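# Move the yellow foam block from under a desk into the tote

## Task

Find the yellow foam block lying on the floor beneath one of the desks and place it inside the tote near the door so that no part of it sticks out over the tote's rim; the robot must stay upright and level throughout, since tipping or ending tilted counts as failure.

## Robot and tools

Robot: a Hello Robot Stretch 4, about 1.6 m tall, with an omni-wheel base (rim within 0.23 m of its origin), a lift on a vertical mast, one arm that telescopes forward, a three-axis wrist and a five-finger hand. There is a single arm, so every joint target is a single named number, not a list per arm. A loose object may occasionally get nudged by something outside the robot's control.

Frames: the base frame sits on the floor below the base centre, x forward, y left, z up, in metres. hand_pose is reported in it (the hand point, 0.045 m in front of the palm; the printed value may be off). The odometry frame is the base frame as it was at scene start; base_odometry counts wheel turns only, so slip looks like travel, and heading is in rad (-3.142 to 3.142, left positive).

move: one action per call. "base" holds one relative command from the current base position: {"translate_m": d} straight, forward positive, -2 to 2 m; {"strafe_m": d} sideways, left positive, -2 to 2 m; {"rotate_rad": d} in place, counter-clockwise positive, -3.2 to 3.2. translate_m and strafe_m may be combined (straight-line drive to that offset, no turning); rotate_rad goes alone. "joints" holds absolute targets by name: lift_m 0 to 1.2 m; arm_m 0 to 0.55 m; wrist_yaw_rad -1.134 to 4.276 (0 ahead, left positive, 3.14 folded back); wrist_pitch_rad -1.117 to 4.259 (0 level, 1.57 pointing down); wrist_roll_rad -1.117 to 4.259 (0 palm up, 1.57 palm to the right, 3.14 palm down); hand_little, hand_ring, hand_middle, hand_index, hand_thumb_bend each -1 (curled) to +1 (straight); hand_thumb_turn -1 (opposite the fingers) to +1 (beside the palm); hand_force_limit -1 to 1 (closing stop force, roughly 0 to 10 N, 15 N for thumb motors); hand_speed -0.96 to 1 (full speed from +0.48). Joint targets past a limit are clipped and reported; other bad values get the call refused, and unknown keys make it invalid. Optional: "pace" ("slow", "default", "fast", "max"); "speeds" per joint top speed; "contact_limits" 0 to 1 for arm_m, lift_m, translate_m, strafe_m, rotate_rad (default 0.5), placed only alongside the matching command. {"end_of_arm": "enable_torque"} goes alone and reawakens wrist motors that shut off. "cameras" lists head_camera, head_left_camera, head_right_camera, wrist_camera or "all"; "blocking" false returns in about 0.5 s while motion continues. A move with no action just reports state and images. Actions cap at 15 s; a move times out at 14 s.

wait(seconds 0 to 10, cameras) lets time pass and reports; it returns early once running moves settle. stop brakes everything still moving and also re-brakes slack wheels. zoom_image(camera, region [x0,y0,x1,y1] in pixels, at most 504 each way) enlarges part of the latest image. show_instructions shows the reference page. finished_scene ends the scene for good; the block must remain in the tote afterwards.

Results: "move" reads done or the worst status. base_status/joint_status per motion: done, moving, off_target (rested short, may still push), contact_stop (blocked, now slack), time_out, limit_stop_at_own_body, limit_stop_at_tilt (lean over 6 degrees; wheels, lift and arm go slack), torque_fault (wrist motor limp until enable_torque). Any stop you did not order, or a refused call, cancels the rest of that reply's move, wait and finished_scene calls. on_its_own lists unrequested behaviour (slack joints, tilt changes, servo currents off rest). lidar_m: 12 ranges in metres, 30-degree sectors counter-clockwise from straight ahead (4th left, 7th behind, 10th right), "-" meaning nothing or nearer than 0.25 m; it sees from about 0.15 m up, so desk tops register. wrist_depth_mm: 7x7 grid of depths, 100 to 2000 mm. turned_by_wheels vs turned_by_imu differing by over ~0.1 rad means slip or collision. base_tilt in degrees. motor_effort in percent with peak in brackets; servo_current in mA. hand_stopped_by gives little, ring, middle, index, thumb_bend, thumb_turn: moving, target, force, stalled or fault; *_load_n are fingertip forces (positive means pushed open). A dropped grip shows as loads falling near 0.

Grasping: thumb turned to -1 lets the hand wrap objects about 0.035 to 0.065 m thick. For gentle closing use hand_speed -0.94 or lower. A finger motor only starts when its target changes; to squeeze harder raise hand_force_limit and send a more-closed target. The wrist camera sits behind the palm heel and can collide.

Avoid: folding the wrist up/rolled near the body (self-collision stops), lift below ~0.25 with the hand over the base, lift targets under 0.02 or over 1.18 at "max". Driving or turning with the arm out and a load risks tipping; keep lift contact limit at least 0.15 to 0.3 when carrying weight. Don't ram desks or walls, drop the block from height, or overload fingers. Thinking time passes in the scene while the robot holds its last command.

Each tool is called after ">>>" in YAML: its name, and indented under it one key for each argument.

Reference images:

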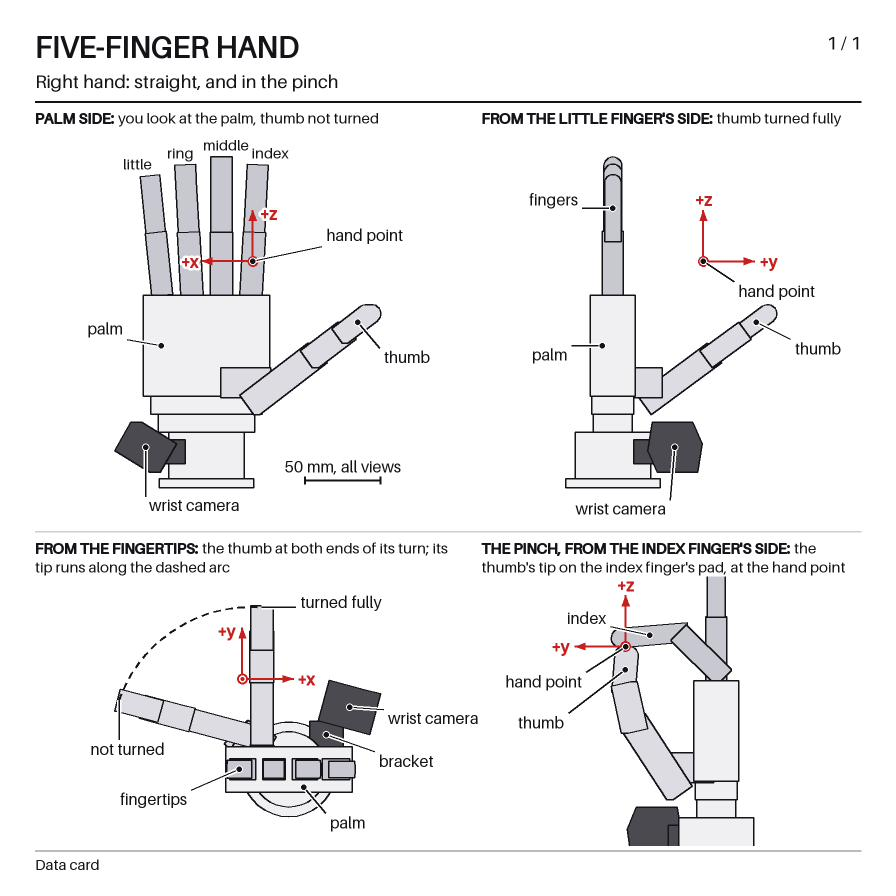

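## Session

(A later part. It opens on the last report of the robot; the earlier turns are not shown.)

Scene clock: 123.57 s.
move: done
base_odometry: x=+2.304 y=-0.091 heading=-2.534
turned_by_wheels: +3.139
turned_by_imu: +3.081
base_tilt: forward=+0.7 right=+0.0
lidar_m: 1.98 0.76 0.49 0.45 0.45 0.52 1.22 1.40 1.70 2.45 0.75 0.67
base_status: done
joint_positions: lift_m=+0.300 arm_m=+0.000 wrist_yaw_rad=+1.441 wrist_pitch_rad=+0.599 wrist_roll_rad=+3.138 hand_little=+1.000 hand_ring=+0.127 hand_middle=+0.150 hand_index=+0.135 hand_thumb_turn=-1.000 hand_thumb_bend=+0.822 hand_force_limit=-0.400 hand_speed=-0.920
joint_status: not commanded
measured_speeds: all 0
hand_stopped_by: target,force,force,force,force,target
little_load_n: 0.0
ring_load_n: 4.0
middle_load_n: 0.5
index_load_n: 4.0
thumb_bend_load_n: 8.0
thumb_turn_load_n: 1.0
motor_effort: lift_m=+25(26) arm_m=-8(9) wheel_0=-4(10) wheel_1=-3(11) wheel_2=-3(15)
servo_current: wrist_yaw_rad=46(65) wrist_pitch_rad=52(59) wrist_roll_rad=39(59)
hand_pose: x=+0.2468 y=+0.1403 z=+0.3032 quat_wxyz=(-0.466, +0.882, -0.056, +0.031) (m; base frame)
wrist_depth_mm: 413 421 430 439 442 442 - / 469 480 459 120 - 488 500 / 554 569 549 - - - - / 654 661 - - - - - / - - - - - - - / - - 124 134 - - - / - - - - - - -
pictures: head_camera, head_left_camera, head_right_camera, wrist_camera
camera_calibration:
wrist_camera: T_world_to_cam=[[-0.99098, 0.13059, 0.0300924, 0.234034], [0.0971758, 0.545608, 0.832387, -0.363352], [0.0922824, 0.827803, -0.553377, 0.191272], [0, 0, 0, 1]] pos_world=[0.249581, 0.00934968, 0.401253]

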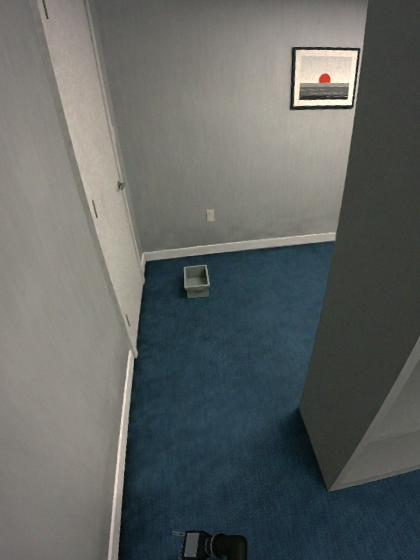

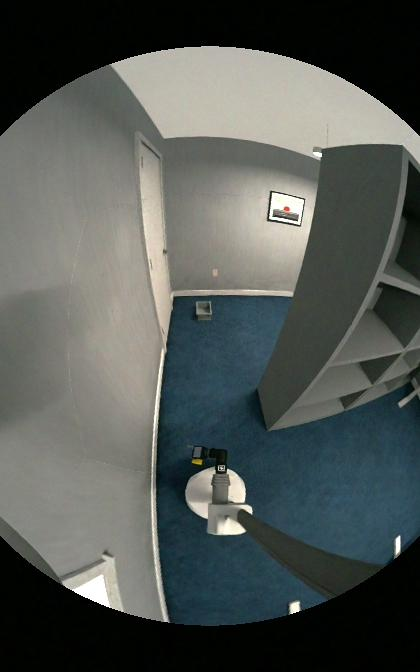

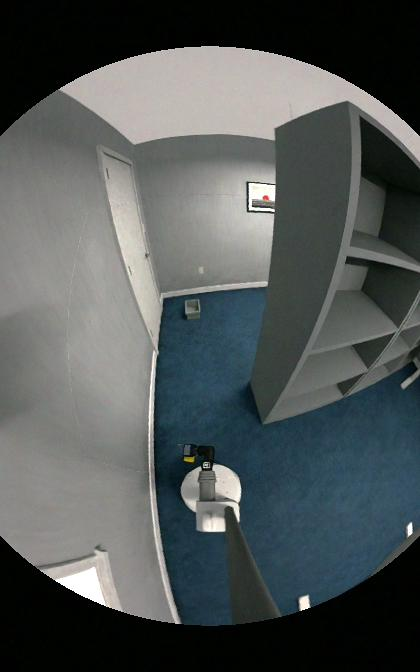

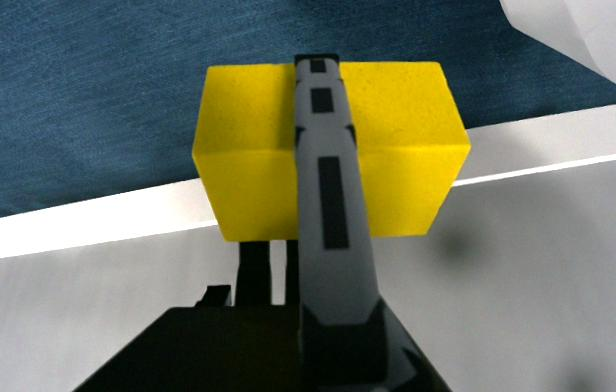

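>>> move:
  base: {"rotate_rad": 0.145}

>>> move:
  base: {"translate_m": 1.25}
  cameras: ["all"]

>>> zoom_image:
  camera: "head_camera"
  region: [150, 340, 290, 500]

Scene clock: 129.73 s.
move: done
base_odometry: x=+2.304 y=-0.091 heading=-2.390
turned_by_wheels: +0.144
turned_by_imu: +0.141
base_tilt: forward=+0.7 right=+0.0
lidar_m: 1.54 0.62 0.47 0.44 0.47 0.61 1.47 1.40 1.95 1.67 0.67 0.70
base_status: done
joint_positions: lift_m=+0.300 arm_m=+0.000 wrist_yaw_rad=+1.441 wrist_pitch_rad=+0.599 wrist_roll_rad=+3.138 hand_little=+1.000 hand_ring=+0.127 hand_middle=+0.150 hand_index=+0.135 hand_thumb_turn=-1.000 hand_thumb_bend=+0.822 hand_force_limit=-0.400 hand_speed=-0.920
joint_status: not commanded
measured_speeds: all 0
hand_stopped_by: target,force,force,force,force,target
little_load_n: 0.0
ring_load_n: 4.0
middle_load_n: 1.0
index_load_n: 4.0
thumb_bend_load_n: 8.5
thumb_turn_load_n: 1.5
motor_effort: lift_m=+25(25) arm_m=-8(8) wheel_0=-3(9) wheel_1=-3(9) wheel_2=-3(13)
servo_current: wrist_yaw_rad=52(65) wrist_pitch_rad=52(59) wrist_roll_rad=59(59)
hand_pose: x=+0.2467 y=+0.1403 z=+0.3032 quat_wxyz=(-0.466, +0.882, -0.056, +0.031) (m; base frame)
wrist_depth_mm: 415 421 427 436 439 442 - / 469 480 459 120 - 484 500 / 554 564 - - - - - / - - - - - - - / - - - - - - - / - - 124 134 - - - / - - - - - - -
pictures: none

Scene clock: 135.40 s.
move: done
base_odometry: x=+1.391 y=-0.944 heading=-2.390
turned_by_wheels: +0.000
turned_by_imu: -0.006
base_tilt: forward=+0.8 right=+0.0
lidar_m: 0.76 0.58 0.44 0.42 0.43 0.63 1.80 0.73 0.61 1.23 1.99 1.48
base_status: done
joint_positions: lift_m=+0.300 arm_m=+0.000 wrist_yaw_rad=+1.441 wrist_pitch_rad=+0.599 wrist_roll_rad=+3.138 hand_little=+1.000 hand_ring=+0.127 hand_middle=+0.150 hand_index=+0.135 hand_thumb_turn=-1.000 hand_thumb_bend=+0.822 hand_force_limit=-0.400 hand_speed=-0.920
joint_status: not commanded
measured_speeds: all 0
hand_stopped_by: target,force,force,force,force,target
little_load_n: 0.0
ring_load_n: 4.0
middle_load_n: 0.5
index_load_n: 4.0
thumb_bend_load_n: 8.0
thumb_turn_load_n: 1.5
motor_effort: lift_m=+25(25) arm_m=-8(8) wheel_0=+5(11) wheel_1=+4(10) wheel_2=-5(20)
servo_current: wrist_yaw_rad=39(65) wrist_pitch_rad=52(65) wrist_roll_rad=52(59)
hand_pose: x=+0.2467 y=+0.1403 z=+0.3032 quat_wxyz=(-0.466, +0.882, -0.056, +0.031) (m; base frame)
wrist_depth_mm: 415 421 433 439 439 439 - / 469 477 459 120 - 484 496 / 554 549 - - - - - / - - - - - - - / - - - - - - - / - - 124 134 - - - / - - - - - - -
pictures: head_camera, head_left_camera, head_right_camera, wrist_camera
camera_calibration:
wrist_camera: T_world_to_cam=[[-0.99098, 0.13059, 0.0300924, 0.233935], [0.0971758, 0.545608, 0.832387, -0.363343], [0.0922824, 0.827803, -0.553377, 0.191281], [0, 0, 0, 1]] pos_world=[0.249481, 0.00934968, 0.401253]

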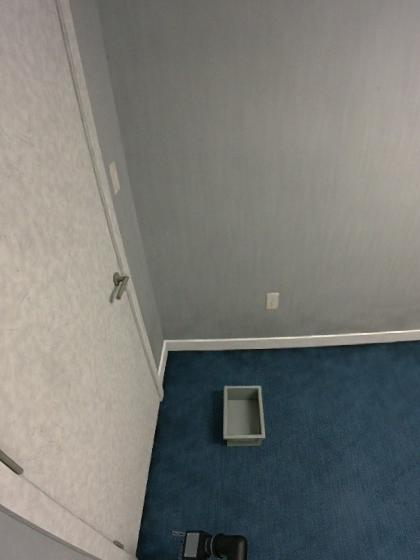

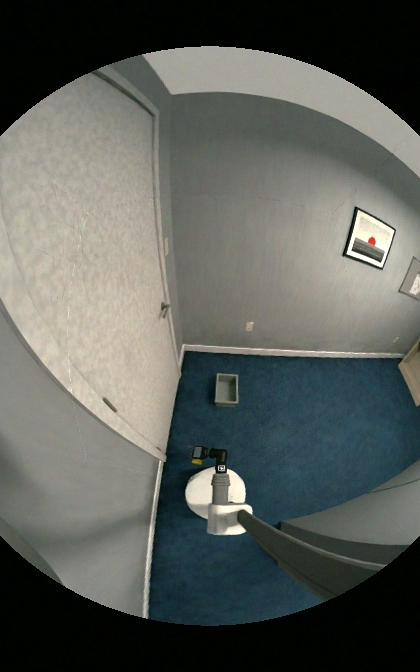

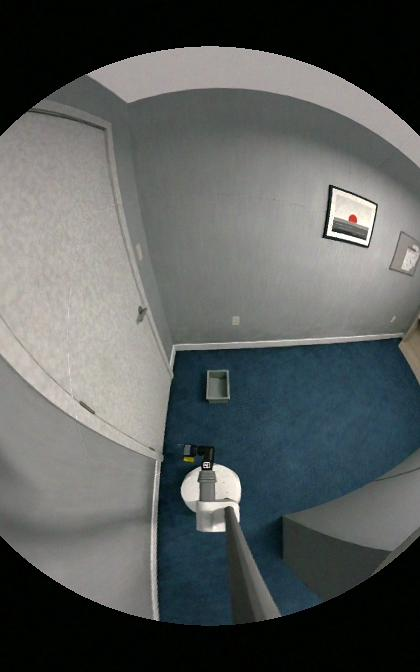

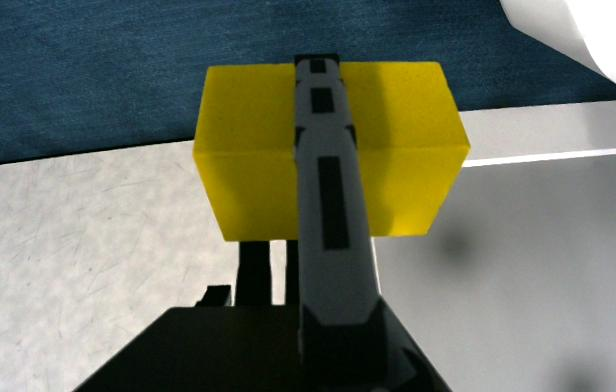

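Scaled by 3.150 from the camera's 420x560 image, which has a finer 1200x1600 frame.

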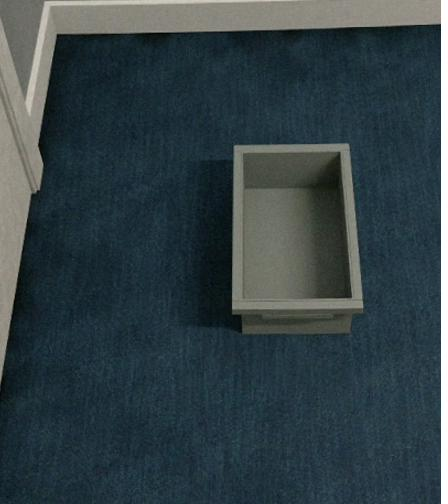

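>>> move:
  base: {"translate_m": 0.26, "strafe_m": 0.013}
  joints: {"arm_m": 0.35, "wrist_yaw_rad": 0.0}
  cameras: ["head_camera", "head_right_camera", "wrist_camera"]

>>> zoom_image:
  camera: "head_camera"
  region: [180, 390, 310, 520]

Scene clock: 152.03 s.
move: done
base_odometry: x=+1.211 y=-1.131 heading=-2.390
turned_by_wheels: +0.000
turned_by_imu: -0.002
base_tilt: forward=+0.8 right=+0.0
lidar_m: 0.51 0.53 0.39 0.37 0.42 0.61 1.77 0.77 0.79 2.29 1.62 0.49
base_status: done
joint_positions: lift_m=+0.300 arm_m=+0.350 wrist_yaw_rad=+0.002 wrist_pitch_rad=+0.599 wrist_roll_rad=+3.138 hand_little=+1.000 hand_ring=+0.127 hand_middle=+0.150 hand_index=+0.135 hand_thumb_turn=-1.000 hand_thumb_bend=+0.822 hand_force_limit=-0.400 hand_speed=-0.920
joint_status: all done
measured_speeds: all 0
hand_stopped_by: target,force,force,force,force,target
little_load_n: 0.0
ring_load_n: 4.0
middle_load_n: 1.0
index_load_n: 4.0
thumb_bend_load_n: 8.0
thumb_turn_load_n: 1.0
motor_effort: lift_m=+25(25) arm_m=+8(10) wheel_0=+4(9) wheel_1=+6(12) wheel_2=-6(20)
servo_current: wrist_yaw_rad=52(104) wrist_pitch_rad=59(59) wrist_roll_rad=46(59)
hand_pose: x=+0.6697 y=-0.0565 z=+0.3032 quat_wxyz=(-0.330, +0.627, -0.624, +0.330) (m; base frame)
wrist_depth_mm: 415 407 399 410 421 439 433 / 466 477 355 120 - 484 496 / 549 559 544 - - 564 585 / 647 683 668 - - 715 - / - - - - - - 691 / - - 124 134 - - 647 / - - - - - - -
pictures: head_camera, head_right_camera, wrist_camera
camera_calibration:
wrist_camera: T_world_to_cam=[[-0.000459005, 0.999548, 0.0300642, 0.0645975], [0.553667, -0.0247816, 0.83237, -0.634967], [0.832738, 0.0170276, -0.553405, -0.226474], [0, 0, 0, 1]] pos_world=[0.540183, -0.0764474, 0.401253]

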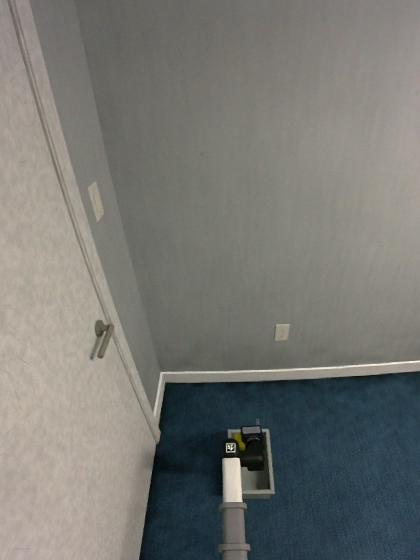

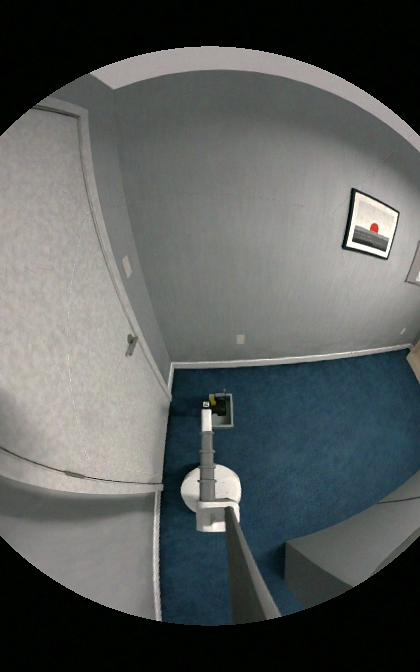

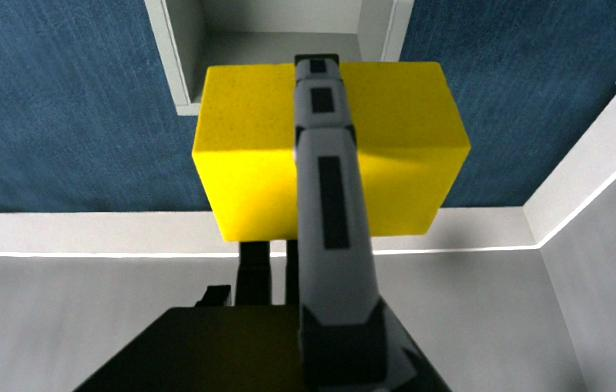

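Scaled by 3.877 from the camera's 420x560 image, which has a finer 1200x1600 frame.

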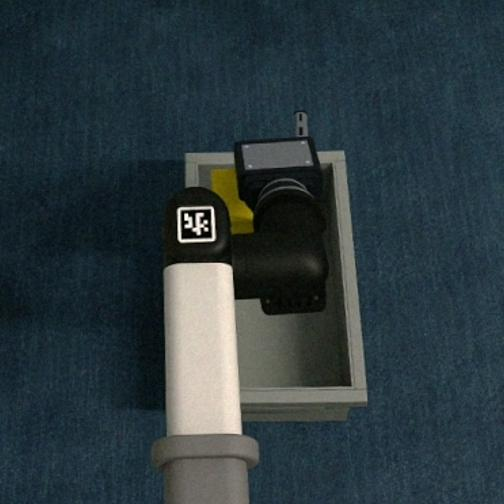

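>>> move:
  base: {"strafe_m": -0.013}
  joints: {"arm_m": 0.362, "lift_m": 0.17}
  pace: "slow"
  contact_limits: {"lift_m": 0.2}
  cameras: ["head_camera", "wrist_camera"]

>>> zoom_image:
  camera: "head_camera"
  region: [180, 390, 310, 520]

Scene clock: 160.63 s.
move: done
base_odometry: x=+1.202 y=-1.122 heading=-2.390
turned_by_wheels: +0.000
turned_by_imu: -0.001
base_tilt: forward=+0.8 right=+0.0
lidar_m: 0.51 0.52 0.40 0.38 0.43 0.62 1.81 0.74 0.79 2.31 1.63 0.51
base_status: done
joint_positions: lift_m=+0.170 arm_m=+0.362 wrist_yaw_rad=+0.002 wrist_pitch_rad=+0.599 wrist_roll_rad=+3.138 hand_little=+1.000 hand_ring=+0.127 hand_middle=+0.150 hand_index=+0.135 hand_thumb_turn=-1.000 hand_thumb_bend=+0.822 hand_force_limit=-0.400 hand_speed=-0.920
joint_status: all done
measured_speeds: all 0
hand_stopped_by: target,force,force,force,force,target
little_load_n: 0.0
ring_load_n: 4.0
middle_load_n: 1.0
index_load_n: 4.0
thumb_bend_load_n: 8.5
thumb_turn_load_n: 1.0
motor_effort: lift_m=+17(23) arm_m=+8(9) wheel_0=+8(11) wheel_1=-7(10) wheel_2=+0(6)
servo_current: wrist_yaw_rad=46(59) wrist_pitch_rad=46(59) wrist_roll_rad=46(65)
contact_limits: lift_m 0.2
hand_pose: x=+0.6816 y=-0.0565 z=+0.1739 quat_wxyz=(-0.330, +0.627, -0.624, +0.330) (m; base frame)
wrist_depth_mm: 274 199 - - - - - / 314 203 279 120 - 180 340 / 370 249 282 - - 379 394 / 452 439 276 - - 484 492 / 574 580 559 - - 627 603 / - - 124 134 - - - / - - - - - - -
pictures: head_camera, wrist_camera
camera_calibration:
wrist_camera: T_world_to_cam=[[-0.000403371, 0.999545, 0.0301472, 0.0684371], [0.553666, -0.0248815, 0.832367, -0.533992], [0.832739, 0.0170272, -0.553405, -0.308023], [0, 0, 0, 1]] pos_world=[0.552183, -0.0764477, 0.271953]

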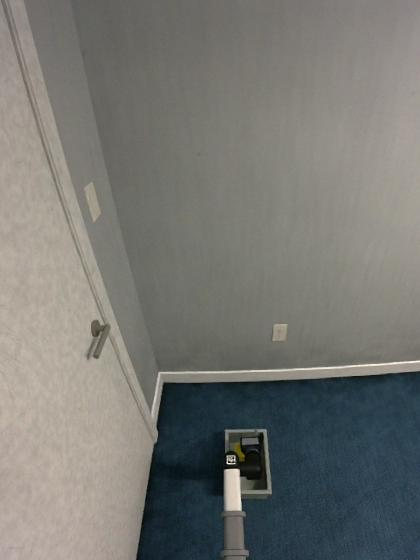

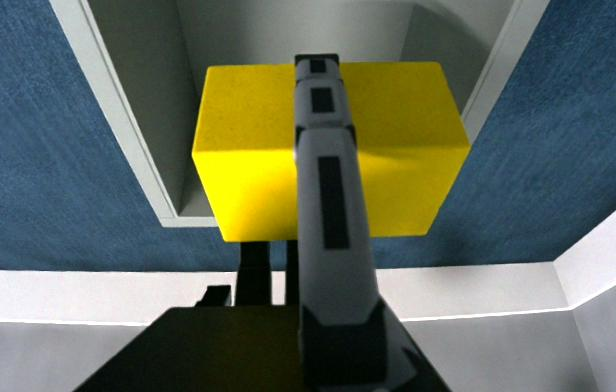

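Scaled by 3.877 from the camera's 420x560 image, which has a finer 1200x1600 frame.

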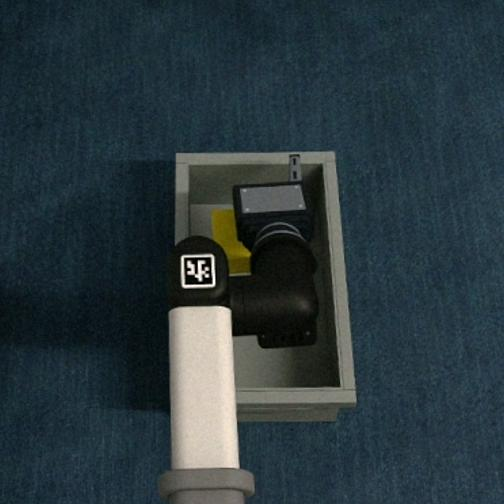

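>>> move:
  joints: {"lift_m": 0.066}
  pace: "slow"
  contact_limits: {"lift_m": 0.1}
  cameras: ["head_camera", "wrist_camera"]

>>> zoom_image:
  camera: "head_camera"
  region: [180, 390, 310, 520]

Scene clock: 164.87 s.
move: done
base_odometry: x=+1.202 y=-1.122 heading=-2.390
turned_by_wheels: +0.000
turned_by_imu: -0.001
base_tilt: forward=+0.8 right=+0.0
lidar_m: 0.55 0.58 0.41 0.38 0.42 0.63 1.80 0.77 0.80 2.29 1.61 1.21
base_status: not commanded
joint_positions: lift_m=+0.066 arm_m=+0.362 wrist_yaw_rad=+0.002 wrist_pitch_rad=+0.599 wrist_roll_rad=+3.138 hand_little=+1.000 hand_ring=+0.127 hand_middle=+0.150 hand_index=+0.135 hand_thumb_turn=-1.000 hand_thumb_bend=+0.822 hand_force_limit=-0.400 hand_speed=-0.920
joint_status: all done
measured_speeds: all 0
hand_stopped_by: target,force,force,force,force,target
little_load_n: 0.0
ring_load_n: 4.0
middle_load_n: 1.0
index_load_n: 4.0
thumb_bend_load_n: 8.5
thumb_turn_load_n: 1.5
motor_effort: lift_m=+16(23) arm_m=+8(8) wheel_0=+7(8) wheel_1=-7(7) wheel_2=+0(0)
servo_current: wrist_yaw_rad=52(59) wrist_pitch_rad=59(65) wrist_roll_rad=52(59)
contact_limits: lift_m 0.1
hand_pose: x=+0.6816 y=-0.0565 z=+0.0700 quat_wxyz=(-0.330, +0.627, -0.624, +0.330) (m; base frame)
wrist_depth_mm: 120 - - - - - - / 121 171 - 120 - 151 - / 130 187 - - - 152 - / 115 187 - - - - - / 122 186 253 - - - - / 128 185 137 134 - 152 - / - - - - - - -
pictures: head_camera, wrist_camera
camera_calibration:
wrist_camera: T_world_to_cam=[[-0.000403371, 0.999545, 0.0301472, 0.0715724], [0.553666, -0.0248815, 0.832367, -0.447426], [0.832739, 0.0170272, -0.553405, -0.365577], [0, 0, 0, 1]] pos_world=[0.552183, -0.0764477, 0.167953]

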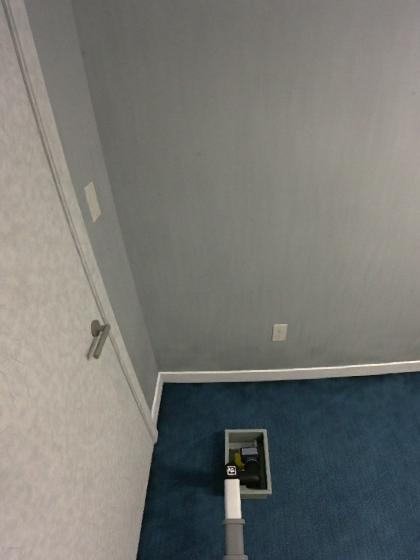

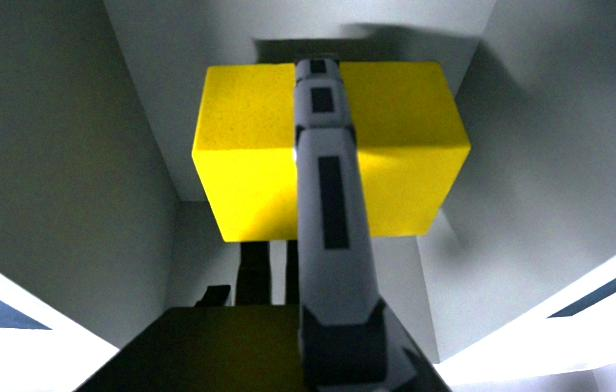

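Scaled by 3.877 from the camera's 420x560 image, which has a finer 1200x1600 frame.

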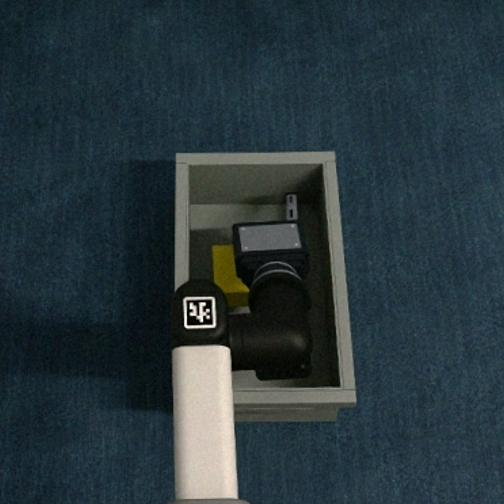

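>>> move:
  joints: {"hand_speed": -0.8, "hand_index": 0.6, "hand_middle": 0.6, "hand_ring": 0.6, "hand_thumb_bend": 1.0}

>>> move:
  joints: {"lift_m": 0.3}
  cameras: ["head_camera", "wrist_camera"]

>>> zoom_image:
  camera: "head_camera"
  region: [180, 390, 310, 520]

Scene clock: 168.63 s.
move: done
base_odometry: x=+1.202 y=-1.122 heading=-2.390
turned_by_wheels: +0.000
turned_by_imu: -0.001
base_tilt: forward=+0.8 right=+0.1
lidar_m: 0.54 0.58 0.41 0.38 0.45 0.61 1.83 0.76 0.80 2.32 1.61 1.22
base_status: not commanded
joint_positions: lift_m=+0.066 arm_m=+0.362 wrist_yaw_rad=+0.002 wrist_pitch_rad=+0.599 wrist_roll_rad=+3.138 hand_little=+1.000 hand_ring=+0.600 hand_middle=+0.600 hand_index=+0.600 hand_thumb_turn=-1.000 hand_thumb_bend=+1.000 hand_force_limit=-0.400 hand_speed=-0.800
joint_status: all done
measured_speeds: all 0
hand_stopped_by: target,target,target,target,target,target
little_load_n: 0.0
ring_load_n: 0.0
middle_load_n: 0.0
index_load_n: -0.5
thumb_bend_load_n: 0.0
thumb_turn_load_n: 0.0
motor_effort: lift_m=+17(17) arm_m=+8(8) wheel_0=+8(8) wheel_1=-7(7) wheel_2=+0(0)
servo_current: wrist_yaw_rad=52(59) wrist_pitch_rad=46(59) wrist_roll_rad=65(65)
contact_limits: lift_m 0.1
hand_pose: x=+0.6816 y=-0.0565 z=+0.0700 quat_wxyz=(-0.330, +0.627, -0.624, +0.330) (m; base frame)
wrist_depth_mm: 120 - - - - - - / 121 170 - 110 - 152 - / 130 187 - - - - - / 115 187 273 - - - - / 122 186 255 212 - - - / 128 185 137 - - 152 - / - - - - - - -
pictures: none

Scene clock: 170.67 s.
move: done
base_odometry: x=+1.202 y=-1.122 heading=-2.390
turned_by_wheels: +0.000
turned_by_imu: +0.000
base_tilt: forward=+0.8 right=+0.0
lidar_m: 0.50 0.56 0.41 0.38 0.45 0.62 1.80 0.76 0.78 2.32 1.64 0.52
base_status: not commanded
joint_positions: lift_m=+0.300 arm_m=+0.362 wrist_yaw_rad=+0.002 wrist_pitch_rad=+0.599 wrist_roll_rad=+3.138 hand_little=+1.000 hand_ring=+0.600 hand_middle=+0.600 hand_index=+0.600 hand_thumb_turn=-1.000 hand_thumb_bend=+1.000 hand_force_limit=-0.400 hand_speed=-0.800
joint_status: all done
measured_speeds: all 0
hand_stopped_by: target,target,target,target,target,target
little_load_n: 0.0
ring_load_n: -0.5
middle_load_n: -0.5
index_load_n: 0.0
thumb_bend_load_n: 0.0
thumb_turn_load_n: 0.0
motor_effort: lift_m=+25(32) arm_m=+8(8) wheel_0=+8(8) wheel_1=-7(7) wheel_2=+0(1)
servo_current: wrist_yaw_rad=59(65) wrist_pitch_rad=46(52) wrist_roll_rad=59(65)
hand_pose: x=+0.6816 y=-0.0565 z=+0.3032 quat_wxyz=(-0.330, +0.627, -0.624, +0.330) (m; base frame)
wrist_depth_mm: 415 415 377 404 357 436 433 / 466 477 359 112 496 492 492 / 554 564 569 580 - 591 585 / 647 676 683 - - 691 - / - - - - - - 676 / - - 136 - - - - / - - - - - - -
pictures: head_camera, wrist_camera
camera_calibration:
wrist_camera: T_world_to_cam=[[-0.000403371, 0.999545, 0.0301472, 0.064539], [0.553666, -0.0248815, 0.832367, -0.641617], [0.832739, 0.0170272, -0.553405, -0.236468], [0, 0, 0, 1]] pos_world=[0.552183, -0.0764477, 0.401253]

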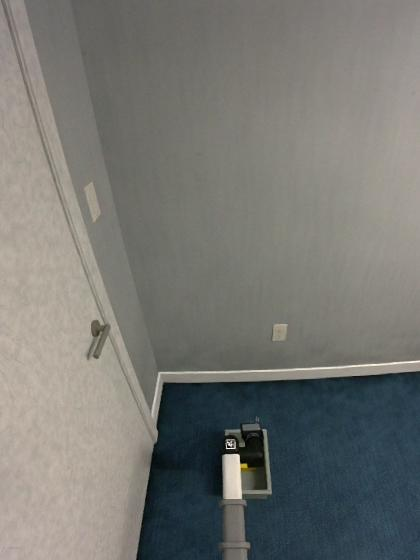

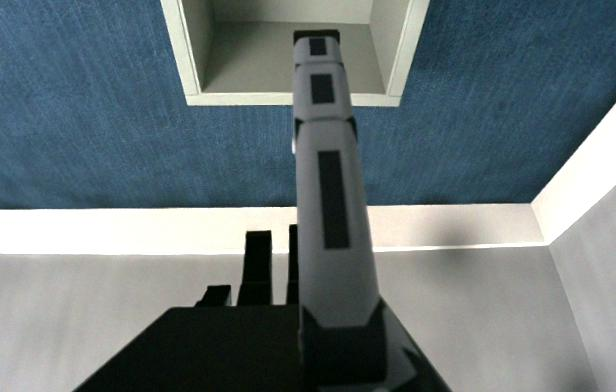

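Scaled by 3.877 from the camera's 420x560 image, which has a finer 1200x1600 frame.

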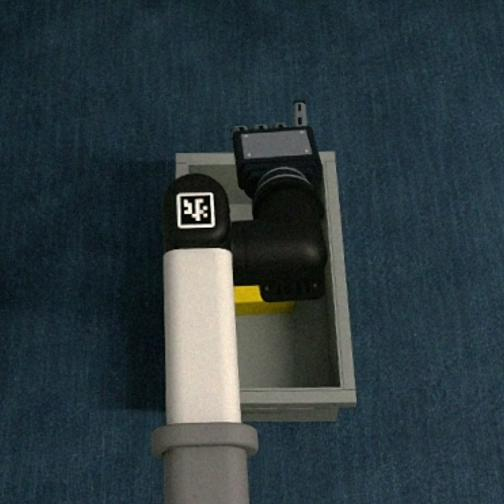

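>>> finished_scene:

The scene is finished: the task was done.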